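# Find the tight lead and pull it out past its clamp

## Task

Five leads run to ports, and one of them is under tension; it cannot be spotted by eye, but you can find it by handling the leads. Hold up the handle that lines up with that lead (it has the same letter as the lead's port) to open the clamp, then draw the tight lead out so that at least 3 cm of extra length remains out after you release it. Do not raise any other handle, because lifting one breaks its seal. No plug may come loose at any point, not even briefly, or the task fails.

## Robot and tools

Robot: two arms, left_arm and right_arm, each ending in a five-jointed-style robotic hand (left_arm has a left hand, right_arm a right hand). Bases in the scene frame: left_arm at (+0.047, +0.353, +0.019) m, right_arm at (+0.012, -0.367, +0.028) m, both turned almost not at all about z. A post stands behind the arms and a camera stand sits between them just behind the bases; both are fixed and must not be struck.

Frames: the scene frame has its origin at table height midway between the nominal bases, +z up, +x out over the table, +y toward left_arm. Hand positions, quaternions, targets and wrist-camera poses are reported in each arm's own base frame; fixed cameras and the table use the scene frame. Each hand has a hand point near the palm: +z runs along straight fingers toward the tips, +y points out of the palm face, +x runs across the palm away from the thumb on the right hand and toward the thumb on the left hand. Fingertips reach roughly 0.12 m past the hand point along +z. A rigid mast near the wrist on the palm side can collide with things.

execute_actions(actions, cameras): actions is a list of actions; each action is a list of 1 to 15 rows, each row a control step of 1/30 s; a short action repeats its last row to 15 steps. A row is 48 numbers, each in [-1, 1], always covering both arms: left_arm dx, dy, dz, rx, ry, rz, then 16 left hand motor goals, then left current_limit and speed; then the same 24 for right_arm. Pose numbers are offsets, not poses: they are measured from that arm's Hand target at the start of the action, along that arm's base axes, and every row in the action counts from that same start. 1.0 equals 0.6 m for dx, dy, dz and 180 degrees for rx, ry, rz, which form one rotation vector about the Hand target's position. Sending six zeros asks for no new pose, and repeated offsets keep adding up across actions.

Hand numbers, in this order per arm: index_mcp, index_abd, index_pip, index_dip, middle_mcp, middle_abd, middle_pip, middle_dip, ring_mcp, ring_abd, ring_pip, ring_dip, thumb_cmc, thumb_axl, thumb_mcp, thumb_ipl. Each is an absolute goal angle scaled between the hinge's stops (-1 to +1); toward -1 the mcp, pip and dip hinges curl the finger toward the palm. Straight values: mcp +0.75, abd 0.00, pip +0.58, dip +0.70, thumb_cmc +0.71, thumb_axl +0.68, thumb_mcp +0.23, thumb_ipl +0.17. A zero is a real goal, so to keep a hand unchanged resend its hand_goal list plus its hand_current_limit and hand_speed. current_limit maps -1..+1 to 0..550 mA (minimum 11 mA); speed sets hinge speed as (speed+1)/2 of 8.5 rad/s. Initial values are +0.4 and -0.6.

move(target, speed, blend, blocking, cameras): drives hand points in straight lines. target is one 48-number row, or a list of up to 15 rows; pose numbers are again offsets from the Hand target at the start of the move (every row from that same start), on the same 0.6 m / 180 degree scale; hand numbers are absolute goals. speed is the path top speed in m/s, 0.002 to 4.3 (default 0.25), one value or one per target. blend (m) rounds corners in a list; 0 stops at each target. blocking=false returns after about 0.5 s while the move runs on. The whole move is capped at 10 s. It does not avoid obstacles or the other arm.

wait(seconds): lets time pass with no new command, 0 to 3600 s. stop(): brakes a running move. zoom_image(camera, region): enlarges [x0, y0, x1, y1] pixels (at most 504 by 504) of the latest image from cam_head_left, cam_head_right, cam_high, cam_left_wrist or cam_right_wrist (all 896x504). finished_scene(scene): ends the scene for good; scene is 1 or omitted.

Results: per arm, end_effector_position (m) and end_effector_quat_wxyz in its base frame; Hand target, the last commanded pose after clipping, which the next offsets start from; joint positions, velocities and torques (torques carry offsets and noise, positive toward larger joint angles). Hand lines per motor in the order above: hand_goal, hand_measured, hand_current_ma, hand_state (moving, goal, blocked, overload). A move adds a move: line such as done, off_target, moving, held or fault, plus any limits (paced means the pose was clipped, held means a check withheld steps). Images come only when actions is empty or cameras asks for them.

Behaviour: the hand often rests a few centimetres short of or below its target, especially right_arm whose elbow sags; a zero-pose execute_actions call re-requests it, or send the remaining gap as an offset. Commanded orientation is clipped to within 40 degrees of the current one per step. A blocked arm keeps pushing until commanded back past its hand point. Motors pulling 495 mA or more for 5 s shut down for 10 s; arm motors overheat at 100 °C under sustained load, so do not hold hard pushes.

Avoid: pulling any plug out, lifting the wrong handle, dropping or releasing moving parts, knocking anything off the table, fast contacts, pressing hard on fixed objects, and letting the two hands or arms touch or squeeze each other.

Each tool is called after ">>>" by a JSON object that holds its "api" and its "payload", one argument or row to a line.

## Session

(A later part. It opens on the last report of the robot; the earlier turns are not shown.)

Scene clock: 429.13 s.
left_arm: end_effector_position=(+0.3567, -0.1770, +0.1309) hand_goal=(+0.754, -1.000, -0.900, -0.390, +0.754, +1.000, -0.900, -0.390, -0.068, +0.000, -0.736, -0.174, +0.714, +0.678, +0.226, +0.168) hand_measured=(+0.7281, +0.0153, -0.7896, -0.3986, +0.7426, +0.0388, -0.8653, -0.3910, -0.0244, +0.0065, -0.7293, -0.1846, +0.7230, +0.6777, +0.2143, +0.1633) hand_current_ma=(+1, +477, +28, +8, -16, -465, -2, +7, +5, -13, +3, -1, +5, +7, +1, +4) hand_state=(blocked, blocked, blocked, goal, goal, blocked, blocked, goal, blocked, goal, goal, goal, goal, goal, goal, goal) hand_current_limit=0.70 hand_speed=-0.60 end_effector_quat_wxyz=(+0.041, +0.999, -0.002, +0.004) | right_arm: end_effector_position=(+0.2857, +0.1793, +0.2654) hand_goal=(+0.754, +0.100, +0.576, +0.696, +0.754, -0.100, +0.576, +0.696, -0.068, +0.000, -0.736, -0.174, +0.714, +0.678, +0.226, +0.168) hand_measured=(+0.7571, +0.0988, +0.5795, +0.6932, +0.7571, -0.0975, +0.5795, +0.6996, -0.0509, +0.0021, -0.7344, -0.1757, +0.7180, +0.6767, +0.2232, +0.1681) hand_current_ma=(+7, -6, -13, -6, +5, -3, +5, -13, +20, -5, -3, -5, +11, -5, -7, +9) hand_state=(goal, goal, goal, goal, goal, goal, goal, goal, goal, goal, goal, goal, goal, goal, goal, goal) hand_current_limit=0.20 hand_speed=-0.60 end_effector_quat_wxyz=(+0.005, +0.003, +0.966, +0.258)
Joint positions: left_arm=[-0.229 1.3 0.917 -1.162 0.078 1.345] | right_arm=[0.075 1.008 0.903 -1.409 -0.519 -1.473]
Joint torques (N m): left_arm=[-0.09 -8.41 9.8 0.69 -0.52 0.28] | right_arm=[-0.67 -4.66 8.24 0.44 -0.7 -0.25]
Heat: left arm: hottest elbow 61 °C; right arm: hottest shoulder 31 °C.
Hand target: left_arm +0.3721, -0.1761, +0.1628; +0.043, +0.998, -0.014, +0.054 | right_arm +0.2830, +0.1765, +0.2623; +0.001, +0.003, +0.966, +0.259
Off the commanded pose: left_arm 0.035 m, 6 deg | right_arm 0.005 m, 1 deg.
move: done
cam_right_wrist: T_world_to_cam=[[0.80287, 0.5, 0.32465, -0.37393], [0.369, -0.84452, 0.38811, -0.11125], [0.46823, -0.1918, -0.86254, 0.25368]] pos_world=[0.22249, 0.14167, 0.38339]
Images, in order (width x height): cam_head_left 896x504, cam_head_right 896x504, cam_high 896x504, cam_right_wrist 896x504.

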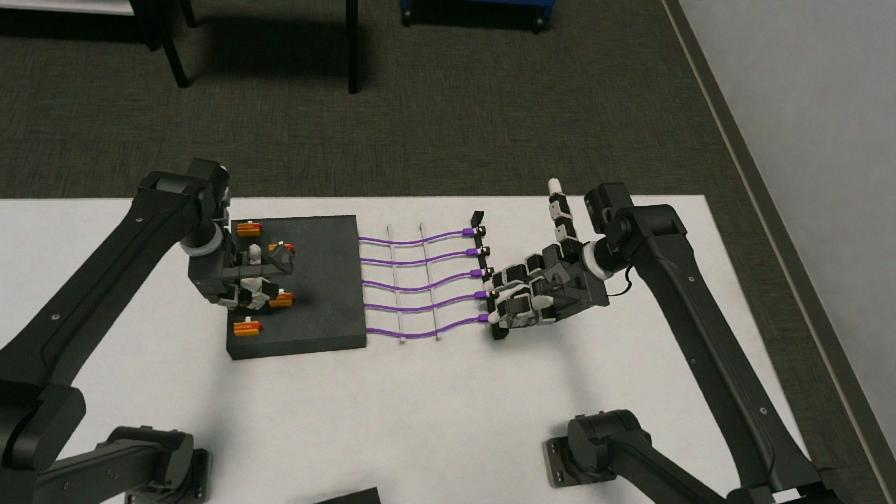

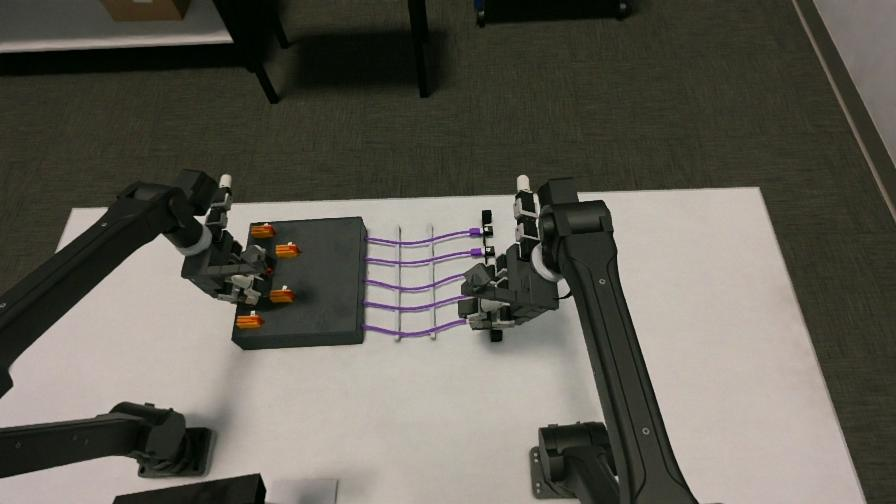

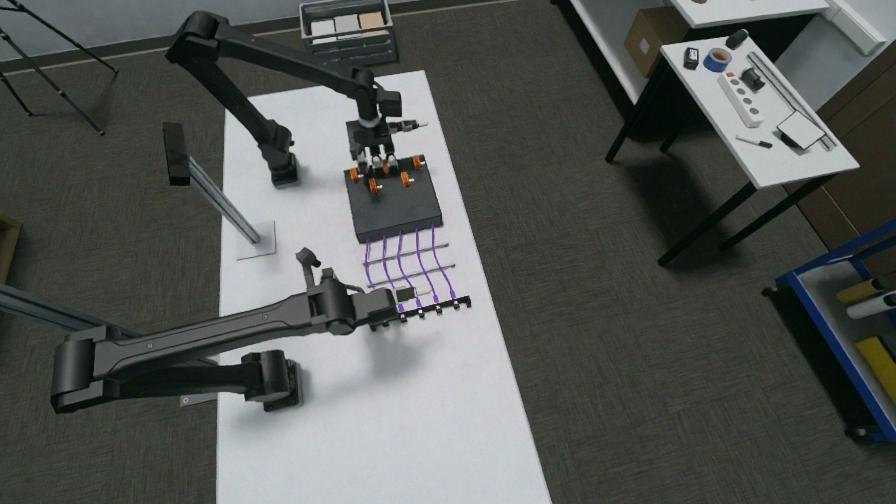

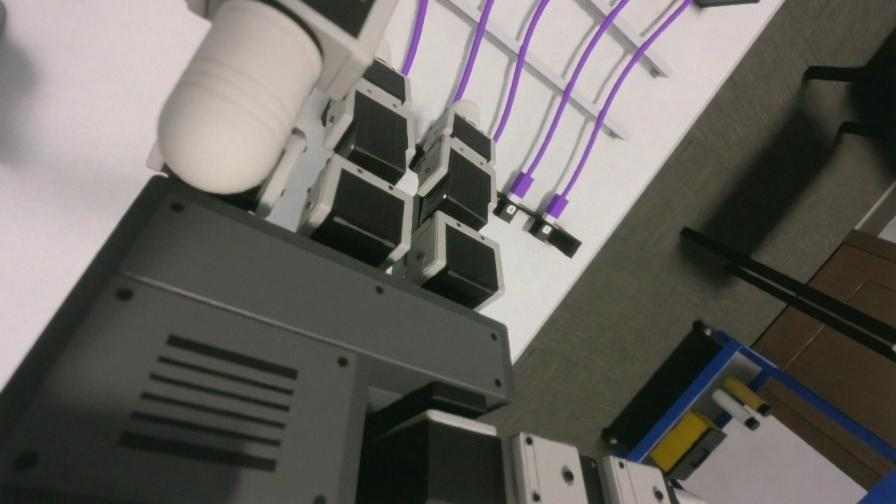

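>>> {"api": "move", "payload": {
  "target": [
    [0,0,0,0,0,0, 0.754,-1,-0.9,-0.39, 0.754,1,-0.9,-0.39, -0.068,0,-0.737,-0.174, 0.714,0.678,0.226,0.168, 0.7,-0.6, 0,0,0,0,0,0, 0.754,0.08,-0.737,-0.39, 0.754,-0.08,-0.737,-0.39, -0.068,0,-0.737,-0.174, 0.714,0.678,0.226,0.168, 0.2,-0.4],
    [0,0,0,0,0,0, 0.754,-1,-0.9,-0.39, 0.754,1,-0.9,-0.39, -0.068,0,-0.737,-0.174, 0.714,0.678,0.226,0.168, 0.7,-0.6, 0.138,0.274,-0.02,0,0,0, 0.754,0.08,-0.737,-0.39, 0.754,-0.08,-0.737,-0.39, -0.068,0,-0.737,-0.174, 0.714,0.678,0.226,0.168, 0.2,-0.4],
    [0,0,0,0,0,0, 0.754,-1,-0.9,-0.39, 0.754,1,-0.9,-0.39, -0.068,0,-0.737,-0.174, 0.714,0.678,0.226,0.168, 0.7,-0.6, 0.138,0.274,-0.21,0,0,0, 0.754,0.08,-0.737,-0.39, 0.754,-0.08,-0.737,-0.39, -0.068,0,-0.737,-0.174, 0.714,0.678,0.226,0.168, 0.2,-0.4]
  ],
  "speed": 0.12,
  "cameras": ["cam_right_wrist","cam_head_right","cam_head_left","cam_high"]
}}

>>> {"api": "zoom_image", "payload": {
  "camera": "cam_right_wrist",
  "region": [300, 0, 560, 240]
}}

>>> {"api": "zoom_image", "payload": {
  "camera": "cam_head_left",
  "region": [350, 210, 520, 350]
}}

>>> {"api": "zoom_image", "payload": {
  "camera": "cam_high",
  "region": [350, 210, 480, 320]
}}

Scene clock: 437.10 s.
left_arm: end_effector_position=(+0.3567, -0.1770, +0.1309) hand_goal=(+0.754, -1.000, -0.900, -0.390, +0.754, +1.000, -0.900, -0.390, -0.068, +0.000, -0.736, -0.174, +0.714, +0.678, +0.226, +0.168) hand_measured=(+0.7293, +0.0153, -0.7908, -0.3974, +0.7426, +0.0388, -0.8653, -0.3910, -0.0244, +0.0051, -0.7305, -0.1846, +0.7230, +0.6777, +0.2143, +0.1633) hand_current_ma=(+5, +469, +25, -6, -8, -451, -4, +3, +4, -10, -11, -4, +14, +10, +4, +3) hand_state=(blocked, blocked, blocked, goal, goal, blocked, blocked, goal, blocked, goal, goal, goal, goal, goal, goal, goal) hand_current_limit=0.70 hand_speed=-0.60 end_effector_quat_wxyz=(+0.041, +0.999, -0.002, +0.004) | right_arm: end_effector_position=(+0.3675, +0.3377, +0.1387) hand_goal=(+0.754, +0.080, -0.736, -0.390, +0.754, -0.080, -0.736, -0.390, -0.068, +0.000, -0.736, -0.174, +0.714, +0.678, +0.226, +0.168) hand_measured=(+0.7571, +0.0783, -0.7344, -0.3923, +0.7571, -0.0799, -0.7344, -0.3923, -0.0509, +0.0036, -0.7357, -0.1744, +0.7167, +0.6777, +0.2232, +0.1672) hand_current_ma=(+6, -4, -9, -7, +10, -9, -2, -16, +20, -4, -3, -3, +10, -5, -9, +8) hand_state=(goal, goal, goal, goal, goal, goal, goal, goal, goal, goal, goal, goal, goal, goal, goal, goal) hand_current_limit=0.20 hand_speed=-0.40 end_effector_quat_wxyz=(+0.001, +0.001, +0.966, +0.258)
Joint positions: left_arm=[-0.229 1.3 0.917 -1.162 0.078 1.345] | right_arm=[0.477 1.443 0.902 -0.769 -0.459 -1.03]
Joint torques (N m): left_arm=[-0.67 -9.11 9.8 0.5 -0.56 0.24] | right_arm=[0.97 -10.87 7.61 1.63 -0.4 0.06]
Heat: left arm: hottest elbow 60 °C; right arm: hottest elbow 32 °C.
Hand target: left_arm +0.3721, -0.1761, +0.1628; +0.043, +0.998, -0.014, +0.054 | right_arm +0.3658, +0.3410, +0.1365; +0.001, +0.003, +0.966, +0.259
Off the commanded pose: left_arm 0.035 m, 6 deg | right_arm 0.004 m, 0 deg.
move: done
cam_right_wrist: T_world_to_cam=[[0.80235, 0.50475, 0.31853, -0.47836], [0.37741, -0.8425, 0.38438, 0.03829], [0.46238, -0.1882, -0.86648, 0.13795]] pos_world=[0.30558, 0.29967, 0.25718]
Images, in order (width x height): cam_head_left 896x504, cam_head_right 896x504, cam_high 896x504, cam_right_wrist 896x504.

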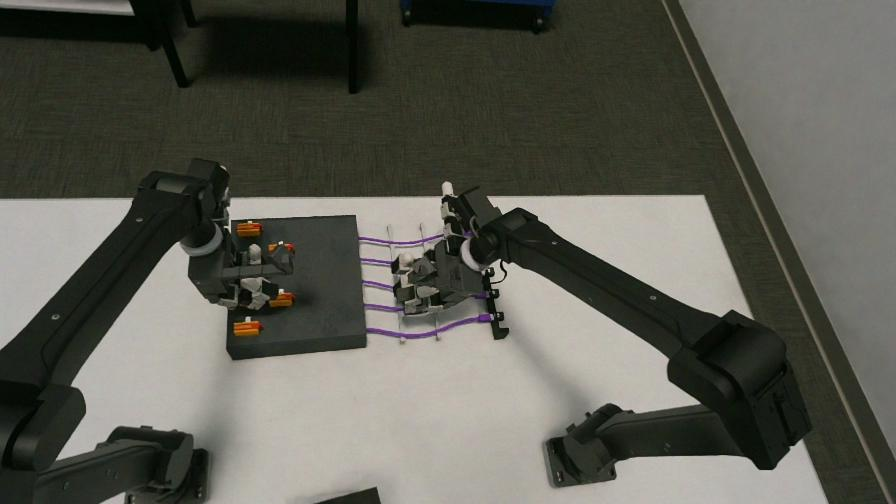

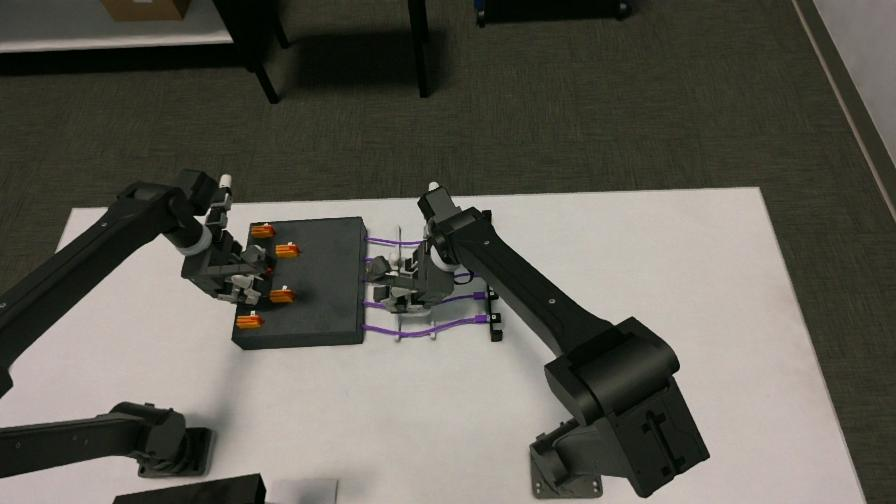

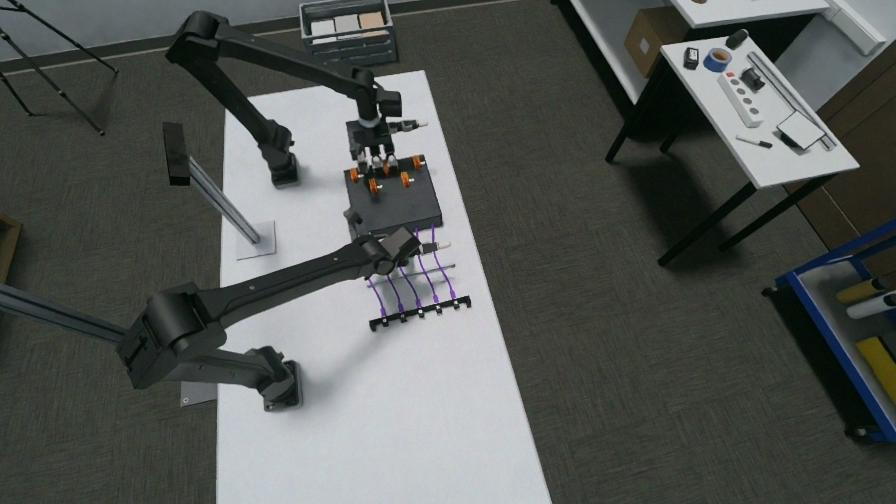

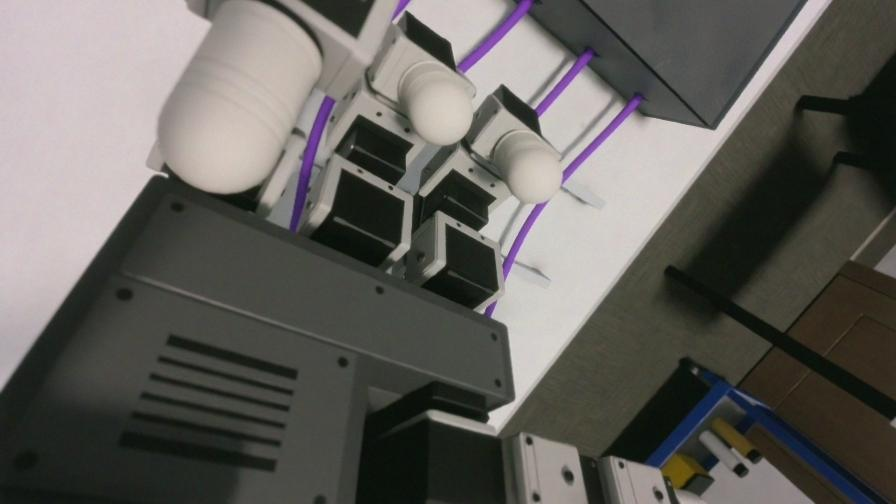

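Scaled by 1.938 from the camera's image (finer frame: 1280x720).

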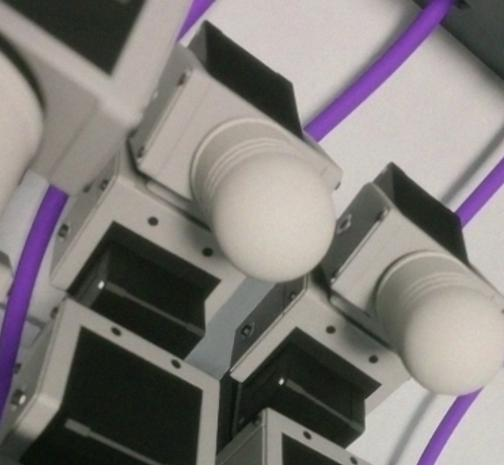

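Scaled by 2.965 from the camera's image (finer frame: 1280x720).

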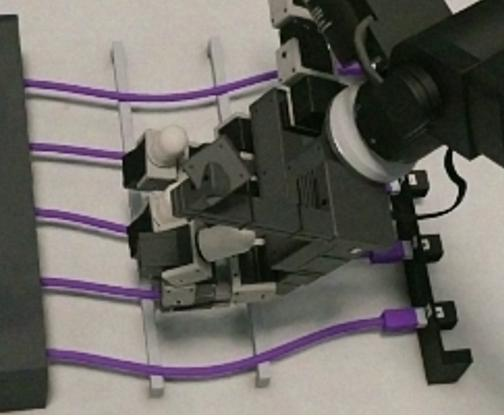

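Scaled by 3.877 from the camera's image (finer frame: 1280x720).

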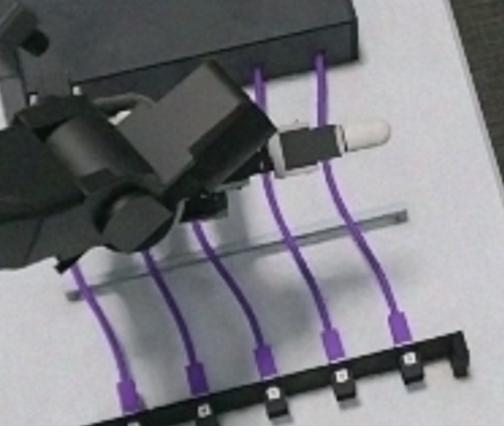

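>>> {"api": "move", "payload": {
  "target": [
    [0,0,0,0,0,0, 0.754,-1,-0.9,-0.39, 0.754,1,-0.9,-0.39, -0.068,0,-0.737,-0.174, 0.714,0.678,0.226,0.168, 0.7,-0.6, 0.018,0,0,0,0,0, 0.754,0.08,-0.737,-0.39, 0.754,-0.08,-0.737,-0.39, -0.068,0,-0.737,-0.174, 0.714,0.678,0.226,0.168, 0.2,-0.4],
    [0,0,0,0,0,0, 0.754,-1,-0.9,-0.39, 0.754,1,-0.9,-0.39, -0.068,0,-0.737,-0.174, 0.714,0.678,0.226,0.168, 0.7,-0.6, 0.018,0,-0.045,0,0,0, 0.754,0.08,-0.737,-0.39, 0.754,-0.08,-0.737,-0.39, -0.068,0,-0.737,-0.174, 0.714,0.678,0.226,0.168, 0.2,-0.4]
  ],
  "speed": 0.06,
  "cameras": ["cam_right_wrist","cam_head_left"]
}}

>>> {"api": "zoom_image", "payload": {
  "camera": "cam_right_wrist",
  "region": [300, 0, 560, 240]
}}

>>> {"api": "zoom_image", "payload": {
  "camera": "cam_head_left",
  "region": [350, 210, 520, 350]
}}

Scene clock: 441.53 s.
left_arm: end_effector_position=(+0.3567, -0.1770, +0.1309) hand_goal=(+0.754, -1.000, -0.900, -0.390, +0.754, +1.000, -0.900, -0.390, -0.068, +0.000, -0.736, -0.174, +0.714, +0.678, +0.226, +0.168) hand_measured=(+0.7281, +0.0139, -0.7908, -0.3986, +0.7426, +0.0402, -0.8653, -0.3923, -0.0244, +0.0051, -0.7305, -0.1833, +0.7242, +0.6777, +0.2143, +0.1633) hand_current_ma=(+0, +473, +17, +1, -6, -465, -8, +3, +14, +0, -7, -3, +2, +13, -1, +4) hand_state=(blocked, blocked, blocked, goal, goal, blocked, blocked, goal, blocked, goal, goal, goal, goal, goal, goal, goal) hand_current_limit=0.70 hand_speed=-0.60 end_effector_quat_wxyz=(+0.041, +0.999, -0.002, +0.004) | right_arm: end_effector_position=(+0.3765, +0.3423, +0.1144) hand_goal=(+0.754, +0.080, -0.736, -0.390, +0.754, -0.080, -0.736, -0.390, -0.068, +0.000, -0.736, -0.174, +0.714, +0.678, +0.226, +0.168) hand_measured=(+0.7571, +0.0798, -0.7344, -0.3923, +0.7571, -0.0784, -0.7344, -0.3910, -0.0509, +0.0021, -0.7357, -0.1744, +0.7180, +0.6767, +0.2232, +0.1672) hand_current_ma=(+6, -4, -12, -11, +6, -4, +5, -5, +19, -4, -5, +0, +12, -6, -7, +7) hand_state=(goal, goal, goal, goal, goal, goal, goal, goal, goal, goal, goal, goal, goal, goal, goal, goal) hand_current_limit=0.20 hand_speed=-0.40 end_effector_quat_wxyz=(+0.001, +0.001, +0.966, +0.259)
Joint positions: left_arm=[-0.229 1.3 0.917 -1.162 0.078 1.345] | right_arm=[0.477 1.506 0.896 -0.699 -0.459 -1.03]
Joint torques (N m): left_arm=[-1.08 -8.94 9.7 0.65 -0.58 0.24] | right_arm=[-0.09 -10.81 7.12 1.68 -0.52 -0.09]
Heat: left arm: hottest elbow 60 °C; right arm: hottest elbow 32 °C.
Hand target: left_arm +0.3721, -0.1761, +0.1628; +0.043, +0.998, -0.014, +0.054 | right_arm +0.3765, +0.3410, +0.1094; +0.001, +0.003, +0.966, +0.259
Off the commanded pose: left_arm 0.035 m, 6 deg | right_arm 0.005 m, 0 deg.
move: done
cam_right_wrist: T_world_to_cam=[[0.80219, 0.50459, 0.31918, -0.48014], [0.37714, -0.84266, 0.38429, 0.0483], [0.46287, -0.1879, -0.86628, 0.11335]] pos_world=[0.31448, 0.30428, 0.23288]
Images, in order (width x height): cam_head_left 896x504, cam_right_wrist 896x504.

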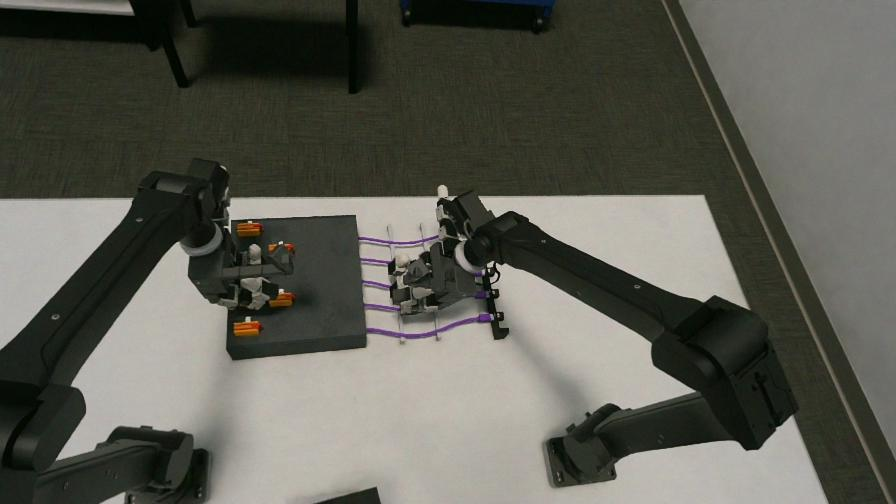

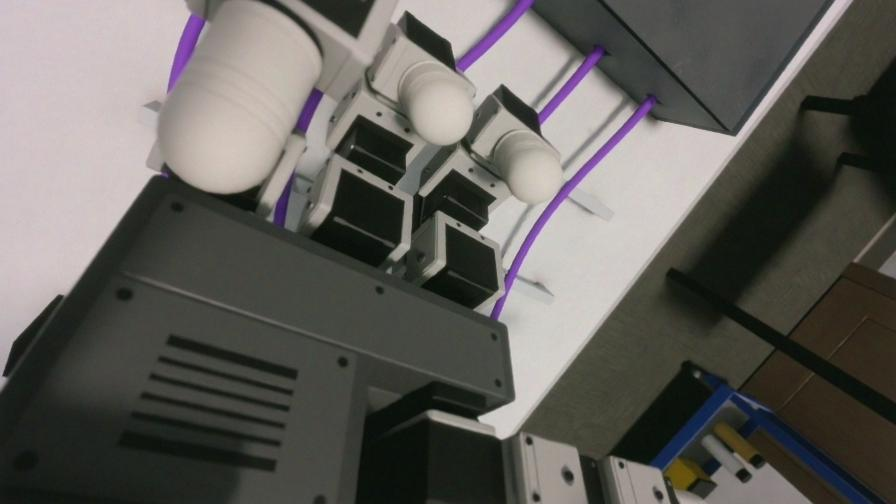

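Scaled by 1.938 from the camera's image (finer frame: 1280x720).

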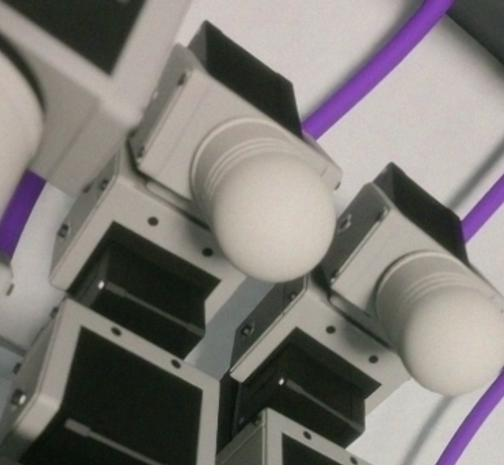

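Scaled by 2.965 from the camera's image (finer frame: 1280x720).

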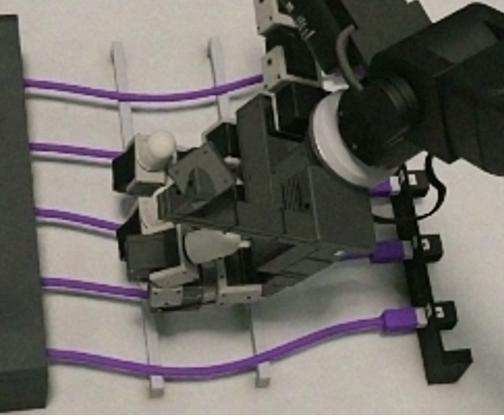

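>>> {"api": "move", "payload": {
  "target": [
    [0,0,0,0,0,0, 0.754,-1,-0.9,-0.39, 0.754,1,-0.9,-0.39, -0.068,0,-0.737,-0.174, 0.714,0.678,0.226,0.168, 0.7,-0.6, 0,0,-0.029,0,0,0, 0.754,0.08,-0.737,-0.39, 0.754,-0.08,-0.737,-0.39, -0.068,0,-0.737,-0.174, 0.714,0.678,0.226,0.168, 0.2,-0.4]
  ],
  "speed": 0.05,
  "cameras": ["cam_right_wrist","cam_head_left","cam_high"]
}}

>>> {"api": "zoom_image", "payload": {
  "camera": "cam_right_wrist",
  "region": [300, 0, 560, 240]
}}

>>> {"api": "zoom_image", "payload": {
  "camera": "cam_head_left",
  "region": [350, 210, 520, 350]
}}

Scene clock: 443.33 s.
left_arm: end_effector_position=(+0.3567, -0.1770, +0.1309) hand_goal=(+0.754, -1.000, -0.900, -0.390, +0.754, +1.000, -0.900, -0.390, -0.068, +0.000, -0.736, -0.174, +0.714, +0.678, +0.226, +0.168) hand_measured=(+0.7293, +0.0153, -0.7908, -0.3986, +0.7414, +0.0402, -0.8653, -0.3923, -0.0232, +0.0051, -0.7293, -0.1846, +0.7230, +0.6767, +0.2143, +0.1624) hand_current_ma=(-7, +482, +17, -3, -16, -458, -6, +3, +0, -9, -4, -9, +14, +14, +4, +13) hand_state=(blocked, blocked, blocked, goal, goal, blocked, blocked, goal, blocked, goal, goal, goal, goal, goal, goal, goal) hand_current_limit=0.70 hand_speed=-0.60 end_effector_quat_wxyz=(+0.041, +0.999, -0.002, +0.004) | right_arm: end_effector_position=(+0.3764, +0.3423, +0.0955) hand_goal=(+0.754, +0.080, -0.736, -0.390, +0.754, -0.080, -0.736, -0.390, -0.068, +0.000, -0.736, -0.174, +0.714, +0.678, +0.226, +0.168) hand_measured=(+0.7571, +0.0798, -0.7344, -0.3923, +0.7571, -0.0784, -0.7344, -0.3923, -0.0509, +0.0036, -0.7344, -0.1744, +0.7180, +0.6777, +0.2232, +0.1672) hand_current_ma=(+6, -1, -6, -9, +5, -7, -2, -9, +17, -5, +0, -3, +8, -6, -4, +13) hand_state=(goal, goal, goal, goal, goal, goal, goal, goal, goal, goal, goal, goal, goal, goal, goal, goal) hand_current_limit=0.20 hand_speed=-0.40 end_effector_quat_wxyz=(+0.000, +0.002, +0.966, +0.258)
Joint positions: left_arm=[-0.229 1.3 0.917 -1.162 0.078 1.345] | right_arm=[0.477 1.54 0.875 -0.646 -0.459 -1.03]
Joint torques (N m): left_arm=[-0.85 -9.11 9.62 0.35 -0.5 0.27] | right_arm=[-0.09 -11.16 6.9 1.63 -0.53 -0.09]
Heat: left arm: hottest elbow 59 °C; right arm: hottest elbow 31 °C.
Hand target: left_arm +0.3721, -0.1761, +0.1628; +0.043, +0.998, -0.014, +0.054 | right_arm +0.3766, +0.3410, +0.0921; +0.001, +0.003, +0.966, +0.259
Off the commanded pose: left_arm 0.035 m, 6 deg | right_arm 0.004 m, 0 deg.
move: done
cam_right_wrist: T_world_to_cam=[[0.8028, 0.50495, 0.31708, -0.4742], [0.37792, -0.84225, 0.38444, 0.05513], [0.46118, -0.18879, -0.86699, 0.09795]] pos_world=[0.31468, 0.30437, 0.21408]
Images, in order (width x height): cam_head_left 896x504, cam_high 896x504, cam_right_wrist 896x504.

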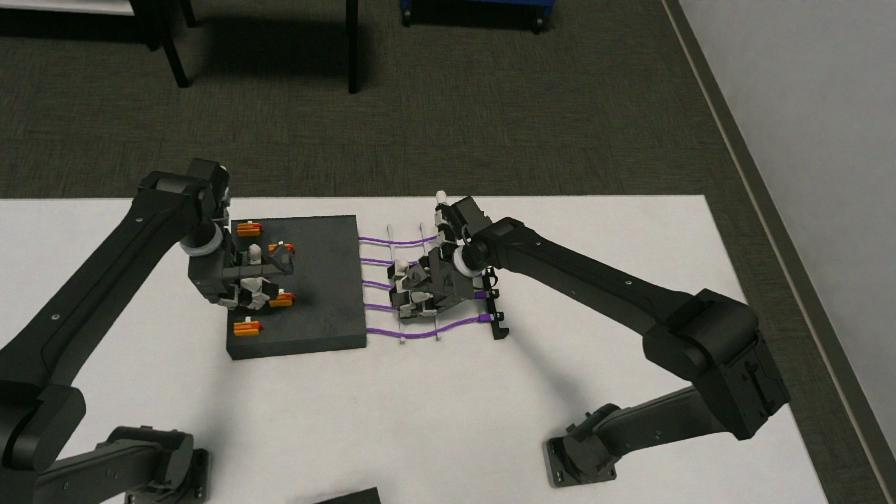

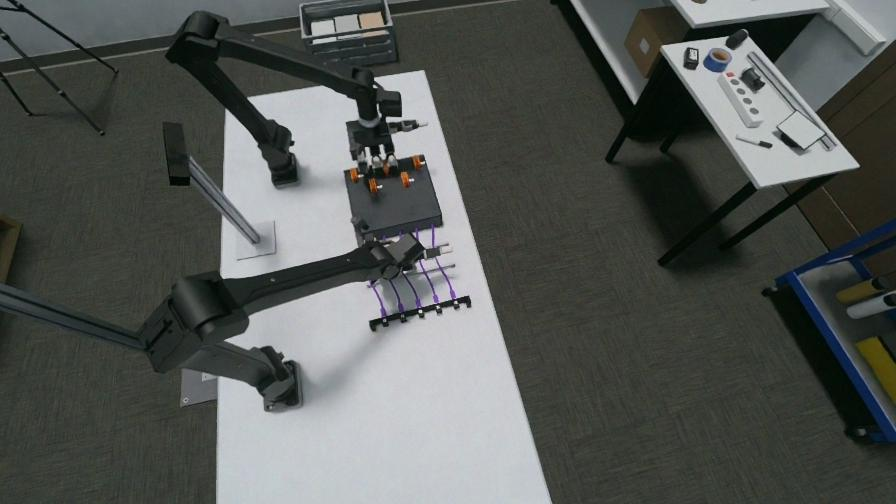

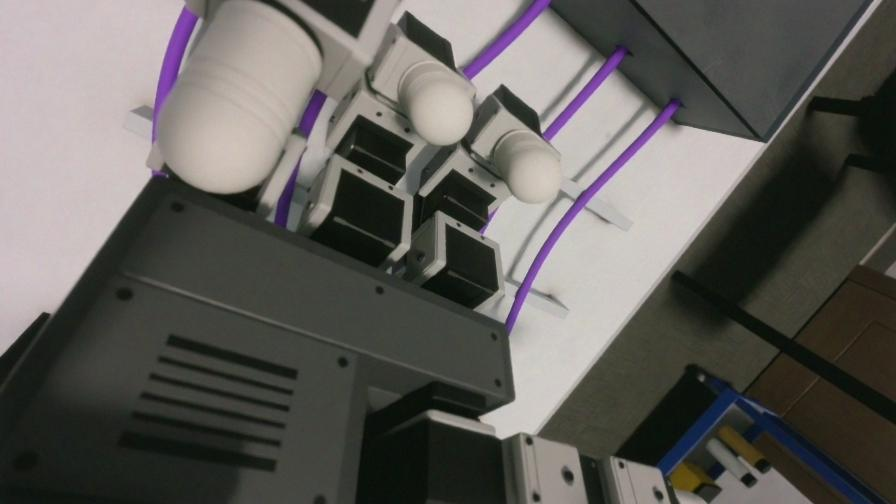

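Scaled by 1.938 from the camera's image (finer frame: 1280x720).

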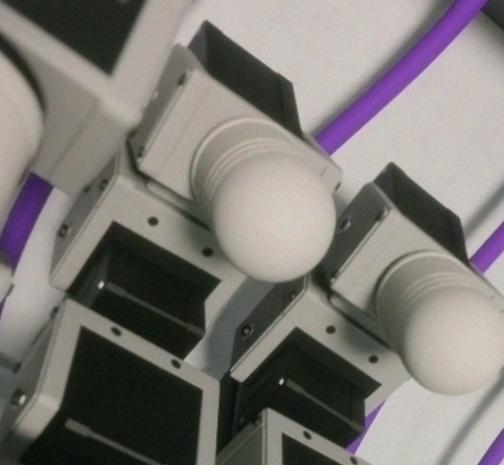

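Scaled by 2.965 from the camera's image (finer frame: 1280x720).

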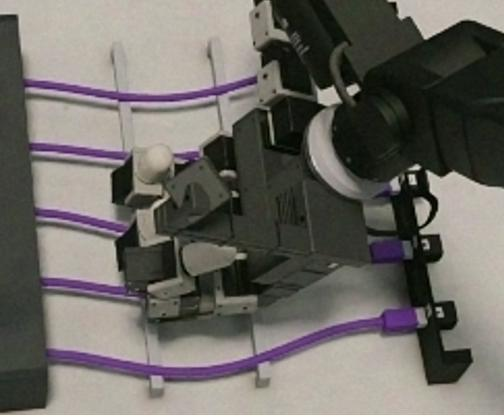

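>>> {"api": "move", "payload": {
  "target": [
    [0,0,0,0,0,0, 0.754,-1,-0.9,-0.39, 0.754,1,-0.9,-0.39, -0.068,0,-0.737,-0.174, 0.714,0.678,0.226,0.168, 0.7,-0.6, -0.008,0,0,0,0,0, 0.754,0.08,-0.737,-0.39, 0.754,-0.08,-0.737,-0.39, -0.068,0,-0.737,-0.174, 0.714,0.678,0.226,0.168, 0.2,-0.4],
    [0,0,0,0,0,0, 0.754,-1,-0.9,-0.39, 0.754,1,-0.9,-0.39, -0.068,0,-0.737,-0.174, 0.714,0.678,0.226,0.168, 0.7,-0.6, -0.008,0,-0.012,0,0,0, 0.754,0.08,-0.737,-0.39, 0.754,-0.08,-0.737,-0.39, -0.068,0,-0.737,-0.174, 0.714,0.678,0.226,0.168, 0.2,-0.4],
    [0,0,0,0,0,0, 0.754,-1,-0.9,-0.39, 0.754,1,-0.9,-0.39, -0.068,0,-0.737,-0.174, 0.714,0.678,0.226,0.168, 0.7,-0.6, -0.008,0,-0.012,0,0,0, 0.754,-0.4,-0.737,-0.39, 0.754,0.4,-0.737,-0.39, -0.068,0,-0.737,-0.174, 0.714,0.678,0.226,0.168, 0,-0.6]
  ],
  "speed": 0.05,
  "cameras": ["cam_right_wrist"]
}}

>>> {"api": "zoom_image", "payload": {
  "camera": "cam_right_wrist",
  "region": [300, 0, 560, 260]
}}

Scene clock: 446.00 s.
left_arm: end_effector_position=(+0.3567, -0.1770, +0.1309) hand_goal=(+0.754, -1.000, -0.900, -0.390, +0.754, +1.000, -0.900, -0.390, -0.068, +0.000, -0.736, -0.174, +0.714, +0.678, +0.226, +0.168) hand_measured=(+0.7293, +0.0153, -0.7908, -0.3974, +0.7426, +0.0402, -0.8653, -0.3923, -0.0244, +0.0051, -0.7293, -0.1833, +0.7230, +0.6767, +0.2143, +0.1624) hand_current_ma=(+3, +467, +17, -1, -8, -462, +0, +5, -1, -7, -5, +1, +11, +17, -2, +18) hand_state=(blocked, blocked, blocked, goal, goal, blocked, blocked, goal, blocked, goal, goal, goal, goal, goal, goal, goal) hand_current_limit=0.70 hand_speed=-0.60 end_effector_quat_wxyz=(+0.041, +0.999, -0.002, +0.004) | right_arm: end_effector_position=(+0.3737, +0.3409, +0.0908) hand_goal=(+0.754, -0.400, -0.736, -0.390, +0.754, +0.400, -0.736, -0.390, -0.068, +0.000, -0.736, -0.174, +0.714, +0.678, +0.226, +0.168) hand_measured=(+0.7571, -0.2513, -0.7434, -0.3948, +0.7571, +0.2541, -0.7421, -0.3948, -0.0509, +0.0021, -0.7344, -0.1757, +0.7180, +0.6777, +0.2242, +0.1681) hand_current_ma=(+7, +180, -12, -13, +8, -181, -3, -8, +21, -4, -4, -3, +10, -7, -4, +6) hand_state=(goal, blocked, goal, goal, goal, blocked, goal, goal, goal, goal, goal, goal, goal, goal, goal, goal) hand_current_limit=0.00 hand_speed=-0.60 end_effector_quat_wxyz=(+0.003, +0.001, +0.966, +0.260)
Joint positions: left_arm=[-0.229 1.3 0.917 -1.162 0.078 1.345] | right_arm=[0.477 1.54 0.856 -0.62 -0.459 -1.03]
Joint torques (N m): left_arm=[-0.79 -9.29 9.8 0.53 -0.52 0.27] | right_arm=[0.38 -10.75 6.71 1.65 -0.47 -0.02]
Heat: left arm: hottest elbow 59 °C; right arm: hottest elbow 31 °C.
Hand target: left_arm +0.3721, -0.1761, +0.1628; +0.043, +0.998, -0.014, +0.054 | right_arm +0.3718, +0.3410, +0.0848; +0.001, +0.003, +0.966, +0.259
Off the commanded pose: left_arm 0.035 m, 6 deg | right_arm 0.006 m, 0 deg.
move: done
cam_right_wrist: T_world_to_cam=[[0.8006, 0.50388, 0.32426, -0.46925], [0.37535, -0.84355, 0.3841, 0.05824], [0.46707, -0.1858, -0.86448, 0.0915]] pos_world=[0.31108, 0.30258, 0.20889]

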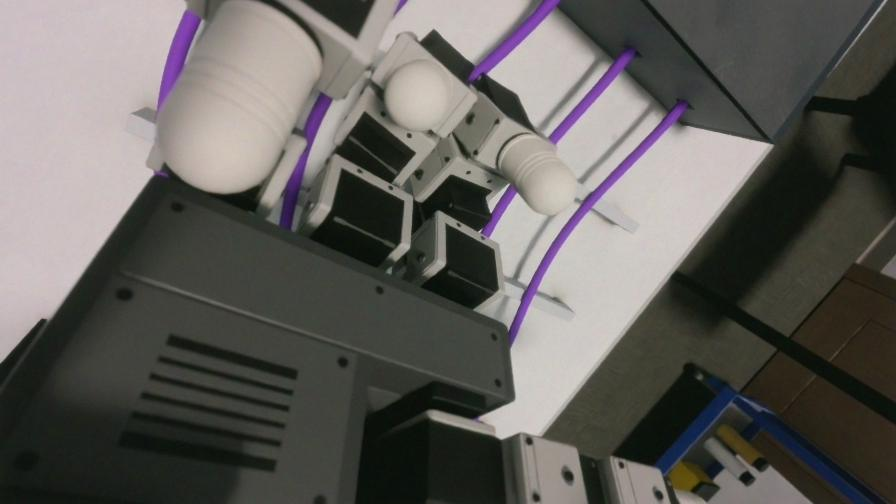

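Scaled by 1.938 from the camera's image (finer frame: 1280x720).

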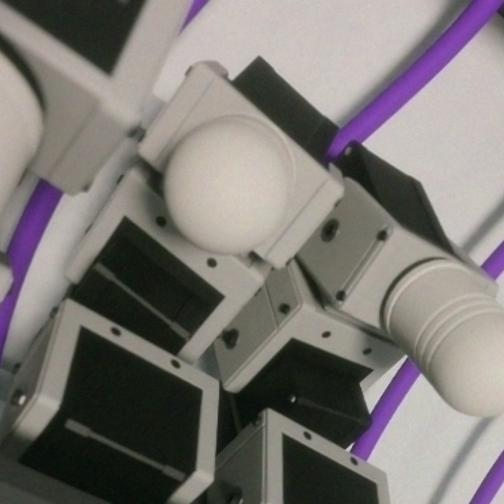

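>>> {"api": "move", "payload": {
  "target": [
    [0,0,0,0,0,0, 0.754,-1,-0.9,-0.39, 0.754,1,-0.9,-0.39, -0.068,0,-0.737,-0.174, 0.714,0.678,0.226,0.168, 0.7,-0.6, 0,0,0,0,0,0, 0.754,0.12,-0.737,-0.39, 0.754,-0.12,-0.737,-0.39, -0.068,0,-0.737,-0.174, 0.714,0.678,0.226,0.168, 0,-0.4],
    [0,0,0,0,0,0, 0.754,-1,-0.9,-0.39, 0.754,1,-0.9,-0.39, -0.068,0,-0.737,-0.174, 0.714,0.678,0.226,0.168, 0.7,-0.6, 0,0,-0.02,0,0,0, 0.754,0.12,-0.737,-0.39, 0.754,-0.12,-0.737,-0.39, -0.068,0,-0.737,-0.174, 0.714,0.678,0.226,0.168, 0,-0.4],
    [0,0,0,0,0,0, 0.754,-1,-0.9,-0.39, 0.754,1,-0.9,-0.39, -0.068,0,-0.737,-0.174, 0.714,0.678,0.226,0.168, 0.7,-0.6, 0,0,-0.02,0,0,0, 0.754,-0.4,-0.737,-0.39, 0.754,0.4,-0.737,-0.39, -0.068,0,-0.737,-0.174, 0.714,0.678,0.226,0.168, 0,-0.6]
  ],
  "speed": 0.04,
  "cameras": ["cam_right_wrist"]
}}

>>> {"api": "zoom_image", "payload": {
  "camera": "cam_right_wrist",
  "region": [300, 0, 560, 260]
}}

Scene clock: 448.57 s.
left_arm: end_effector_position=(+0.3567, -0.1770, +0.1309) hand_goal=(+0.754, -1.000, -0.900, -0.390, +0.754, +1.000, -0.900, -0.390, -0.068, +0.000, -0.736, -0.174, +0.714, +0.678, +0.226, +0.168) hand_measured=(+0.7281, +0.0153, -0.7908, -0.3974, +0.7426, +0.0388, -0.8653, -0.3910, -0.0244, +0.0051, -0.7305, -0.1833, +0.7242, +0.6767, +0.2143, +0.1633) hand_current_ma=(-3, +476, +13, -4, -13, -457, -6, +8, +0, -17, -6, -6, +1, +10, +0, -2) hand_state=(blocked, blocked, blocked, goal, goal, blocked, blocked, goal, blocked, goal, goal, goal, goal, goal, goal, goal) hand_current_limit=0.70 hand_speed=-0.60 end_effector_quat_wxyz=(+0.041, +0.999, -0.002, +0.004) | right_arm: end_effector_position=(+0.3742, +0.3416, +0.0809) hand_goal=(+0.754, -0.400, -0.736, -0.390, +0.754, +0.400, -0.736, -0.390, -0.068, +0.000, -0.736, -0.174, +0.714, +0.678, +0.226, +0.168) hand_measured=(+0.7559, -0.1312, -0.7318, -0.3935, +0.7486, +0.1281, -0.7408, -0.3948, -0.0509, +0.0036, -0.7344, -0.1757, +0.7167, +0.6777, +0.2232, +0.1681) hand_current_ma=(+9, +271, -9, -11, +4, -281, +1, -11, +19, -4, -5, +0, +8, -6, -6, +7) hand_state=(goal, blocked, goal, goal, goal, blocked, goal, goal, goal, goal, goal, goal, goal, goal, goal, goal) hand_current_limit=0.00 hand_speed=-0.60 end_effector_quat_wxyz=(+0.005, +0.000, +0.965, +0.262)
Joint positions: left_arm=[-0.229 1.3 0.917 -1.162 0.078 1.345] | right_arm=[0.477 1.561 0.844 -0.582 -0.461 -1.03]
Joint torques (N m): left_arm=[-0.44 -8.47 9.76 0.47 -0.55 0.25] | right_arm=[0.32 -10.64 6.46 1.62 -0.36 -0.03]
Heat: left arm: hottest elbow 59 °C; right arm: hottest elbow 31 °C.
Hand target: left_arm +0.3721, -0.1761, +0.1628; +0.043, +0.998, -0.014, +0.054 | right_arm +0.3718, +0.3410, +0.0729; +0.001, +0.003, +0.966, +0.259
Off the commanded pose: left_arm 0.035 m, 6 deg | right_arm 0.008 m, 1 deg.
move: done
cam_right_wrist: T_world_to_cam=[[0.79922, 0.5029, 0.32916, -0.46635], [0.37467, -0.84507, 0.38142, 0.06329], [0.46998, -0.18151, -0.86381, 0.08026]] pos_world=[0.31128, 0.30258, 0.19869]

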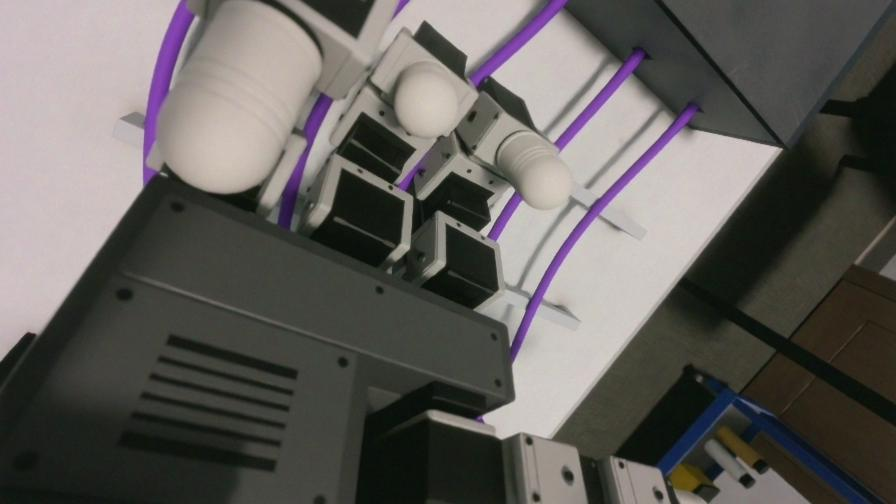

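Scaled by 1.938 from the camera's image (finer frame: 1280x720).

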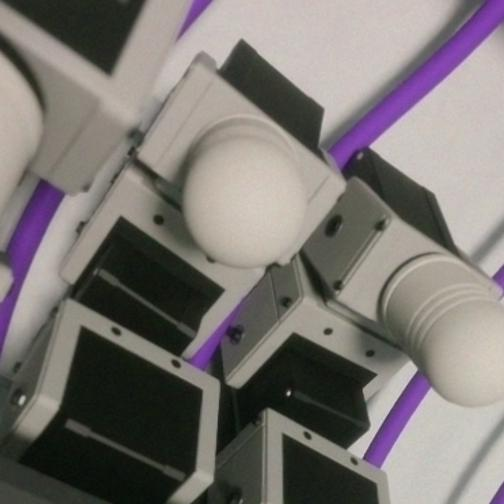

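>>> {"api": "move", "payload": {
  "target": [
    [0,0,0,0,0,0, 0.754,-1,-0.9,-0.39, 0.754,1,-0.9,-0.39, -0.068,0,-0.737,-0.174, 0.714,0.678,0.226,0.168, 0.7,-0.6, 0,0,0,0,0,0, 0.754,-1,-0.737,-0.39, 0.754,1,-0.737,-0.39, -0.068,0,-0.737,-0.174, 0.714,0.678,0.226,0.168, 0.6,-0.6],
    [0,0,0,0,0,0, 0.754,-1,-0.9,-0.39, 0.754,1,-0.9,-0.39, -0.068,0,-0.737,-0.174, 0.714,0.678,0.226,0.168, 0.7,-0.6, 0.01,-0.01,0.07,0,0,0, 0.754,-1,-0.737,-0.39, 0.754,1,-0.737,-0.39, -0.068,0,-0.737,-0.174, 0.714,0.678,0.226,0.168, 0.6,-0.6]
  ],
  "speed": 0.05,
  "cameras": ["cam_right_wrist","cam_head_right","cam_high"]
}}

>>> {"api": "zoom_image", "payload": {
  "camera": "cam_right_wrist",
  "region": [300, 0, 560, 260]
}}

>>> {"api": "zoom_image", "payload": {
  "camera": "cam_high",
  "region": [350, 210, 480, 320]
}}

Scene clock: 451.30 s.
left_arm: end_effector_position=(+0.3567, -0.1770, +0.1309) hand_goal=(+0.754, -1.000, -0.900, -0.390, +0.754, +1.000, -0.900, -0.390, -0.068, +0.000, -0.736, -0.174, +0.714, +0.678, +0.226, +0.168) hand_measured=(+0.7293, +0.0153, -0.7896, -0.3974, +0.7414, +0.0402, -0.8653, -0.3910, -0.0244, +0.0051, -0.7305, -0.1833, +0.7230, +0.6777, +0.2143, +0.1633) hand_current_ma=(+9, +479, +25, -8, -6, -454, -3, +10, +7, -10, +9, +0, +9, +8, -4, +7) hand_state=(blocked, blocked, blocked, goal, goal, blocked, blocked, goal, blocked, goal, goal, goal, goal, goal, goal, goal) hand_current_limit=0.70 hand_speed=-0.60 end_effector_quat_wxyz=(+0.041, +0.999, -0.002, +0.004) | right_arm: end_effector_position=(+0.3663, +0.3373, +0.0976) hand_goal=(+0.754, -1.000, -0.736, -0.390, +0.754, +1.000, -0.736, -0.390, -0.068, +0.000, -0.736, -0.174, +0.714, +0.678, +0.226, +0.168) hand_measured=(+0.7486, -0.1385, -0.7305, -0.3935, +0.7402, +0.1413, -0.7370, -0.3948, -0.0509, +0.0021, -0.7344, -0.1757, +0.7167, +0.6777, +0.2242, +0.1672) hand_current_ma=(+5, +437, -12, -12, -6, -443, +2, -12, +18, -7, -7, -2, +12, -6, -9, +10) hand_state=(goal, blocked, goal, goal, goal, blocked, goal, goal, goal, goal, goal, goal, goal, goal, goal, goal) hand_current_limit=0.60 hand_speed=-0.60 end_effector_quat_wxyz=(-0.012, +0.005, +0.967, +0.256)
Joint positions: left_arm=[-0.229 1.3 0.917 -1.162 0.078 1.345] | right_arm=[0.476 1.517 0.859 -0.678 -0.466 -1.03]
Joint torques (N m): left_arm=[-0.79 -8.82 9.81 0.61 -0.57 0.23] | right_arm=[-1.03 -12.63 9.78 0.08 -0.4 -0.25]
Heat: left arm: hottest elbow 59 °C; right arm: hottest elbow 31 °C.
Hand target: left_arm +0.3721, -0.1761, +0.1628; +0.043, +0.998, -0.014, +0.054 | right_arm +0.3778, +0.3349, +0.1149; +0.001, +0.003, +0.966, +0.259
Off the commanded pose: left_arm 0.035 m, 6 deg | right_arm 0.021 m, 1 deg.
move: off_target (right_arm)
cam_right_wrist: T_world_to_cam=[[0.81002, 0.50652, 0.29549, -0.46531], [0.38728, -0.84044, 0.37904, 0.05037], [0.44033, -0.19259, -0.87694, 0.11342]] pos_world=[0.30746, 0.29987, 0.21787]
Images, in order (width x height): cam_head_right 896x504, cam_high 896x504, cam_right_wrist 896x504.

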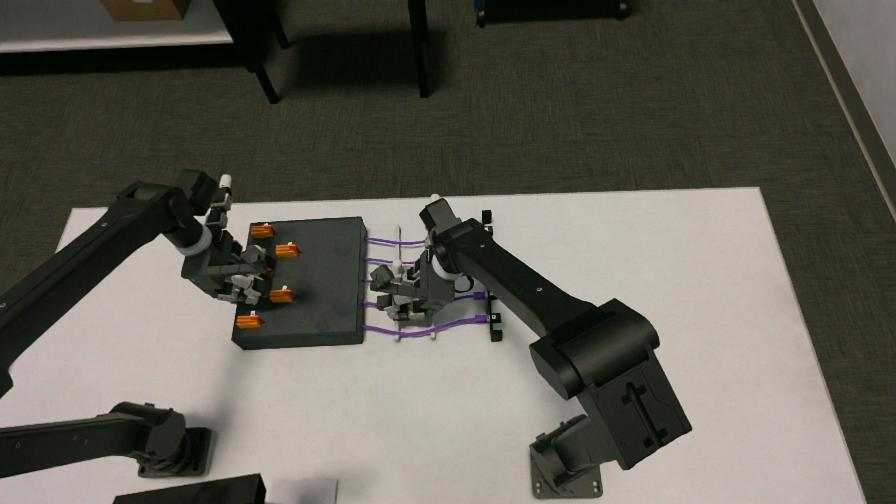

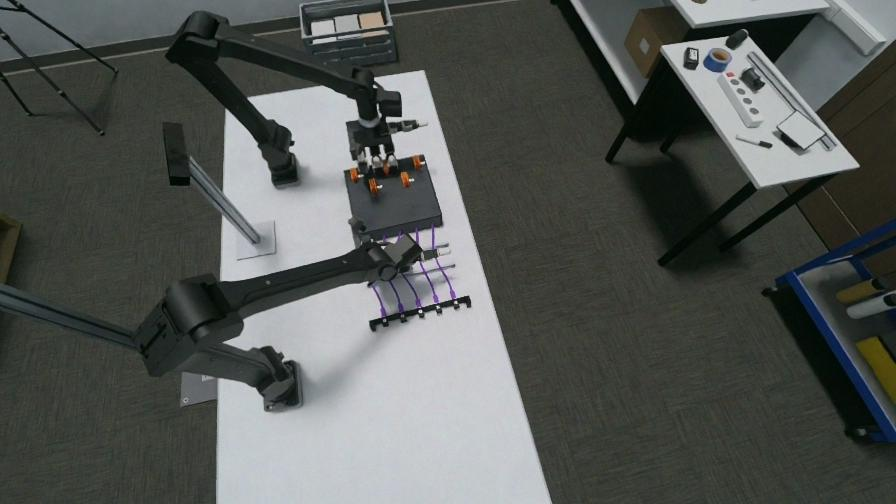

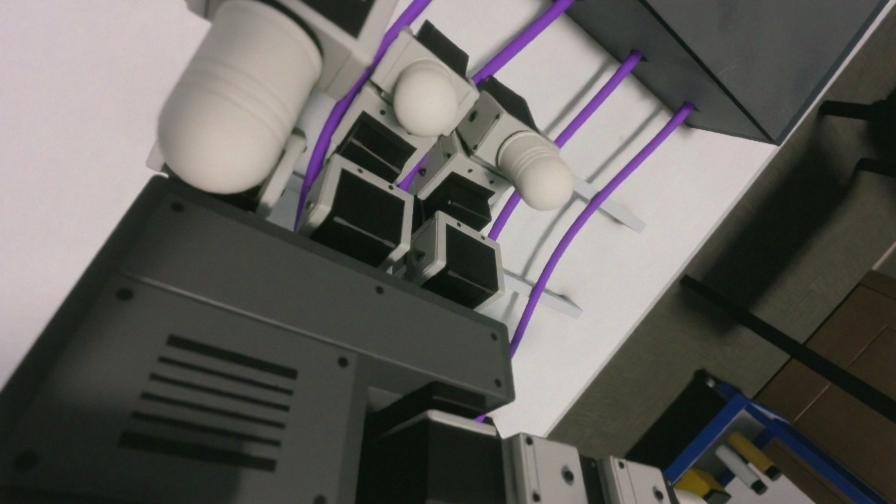

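Scaled by 1.938 from the camera's image (finer frame: 1280x720).

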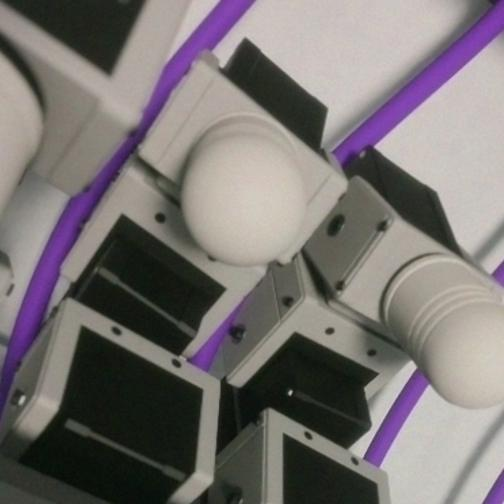

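Scaled by 3.877 from the camera's image (finer frame: 1280x720).

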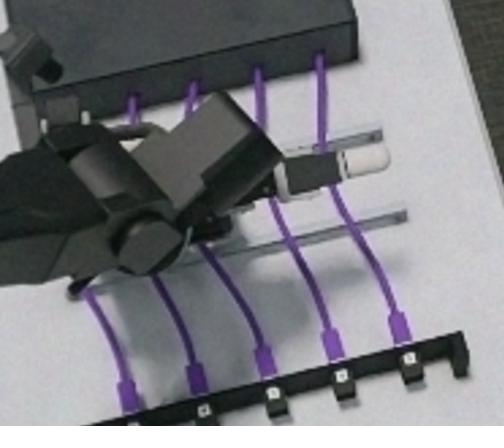

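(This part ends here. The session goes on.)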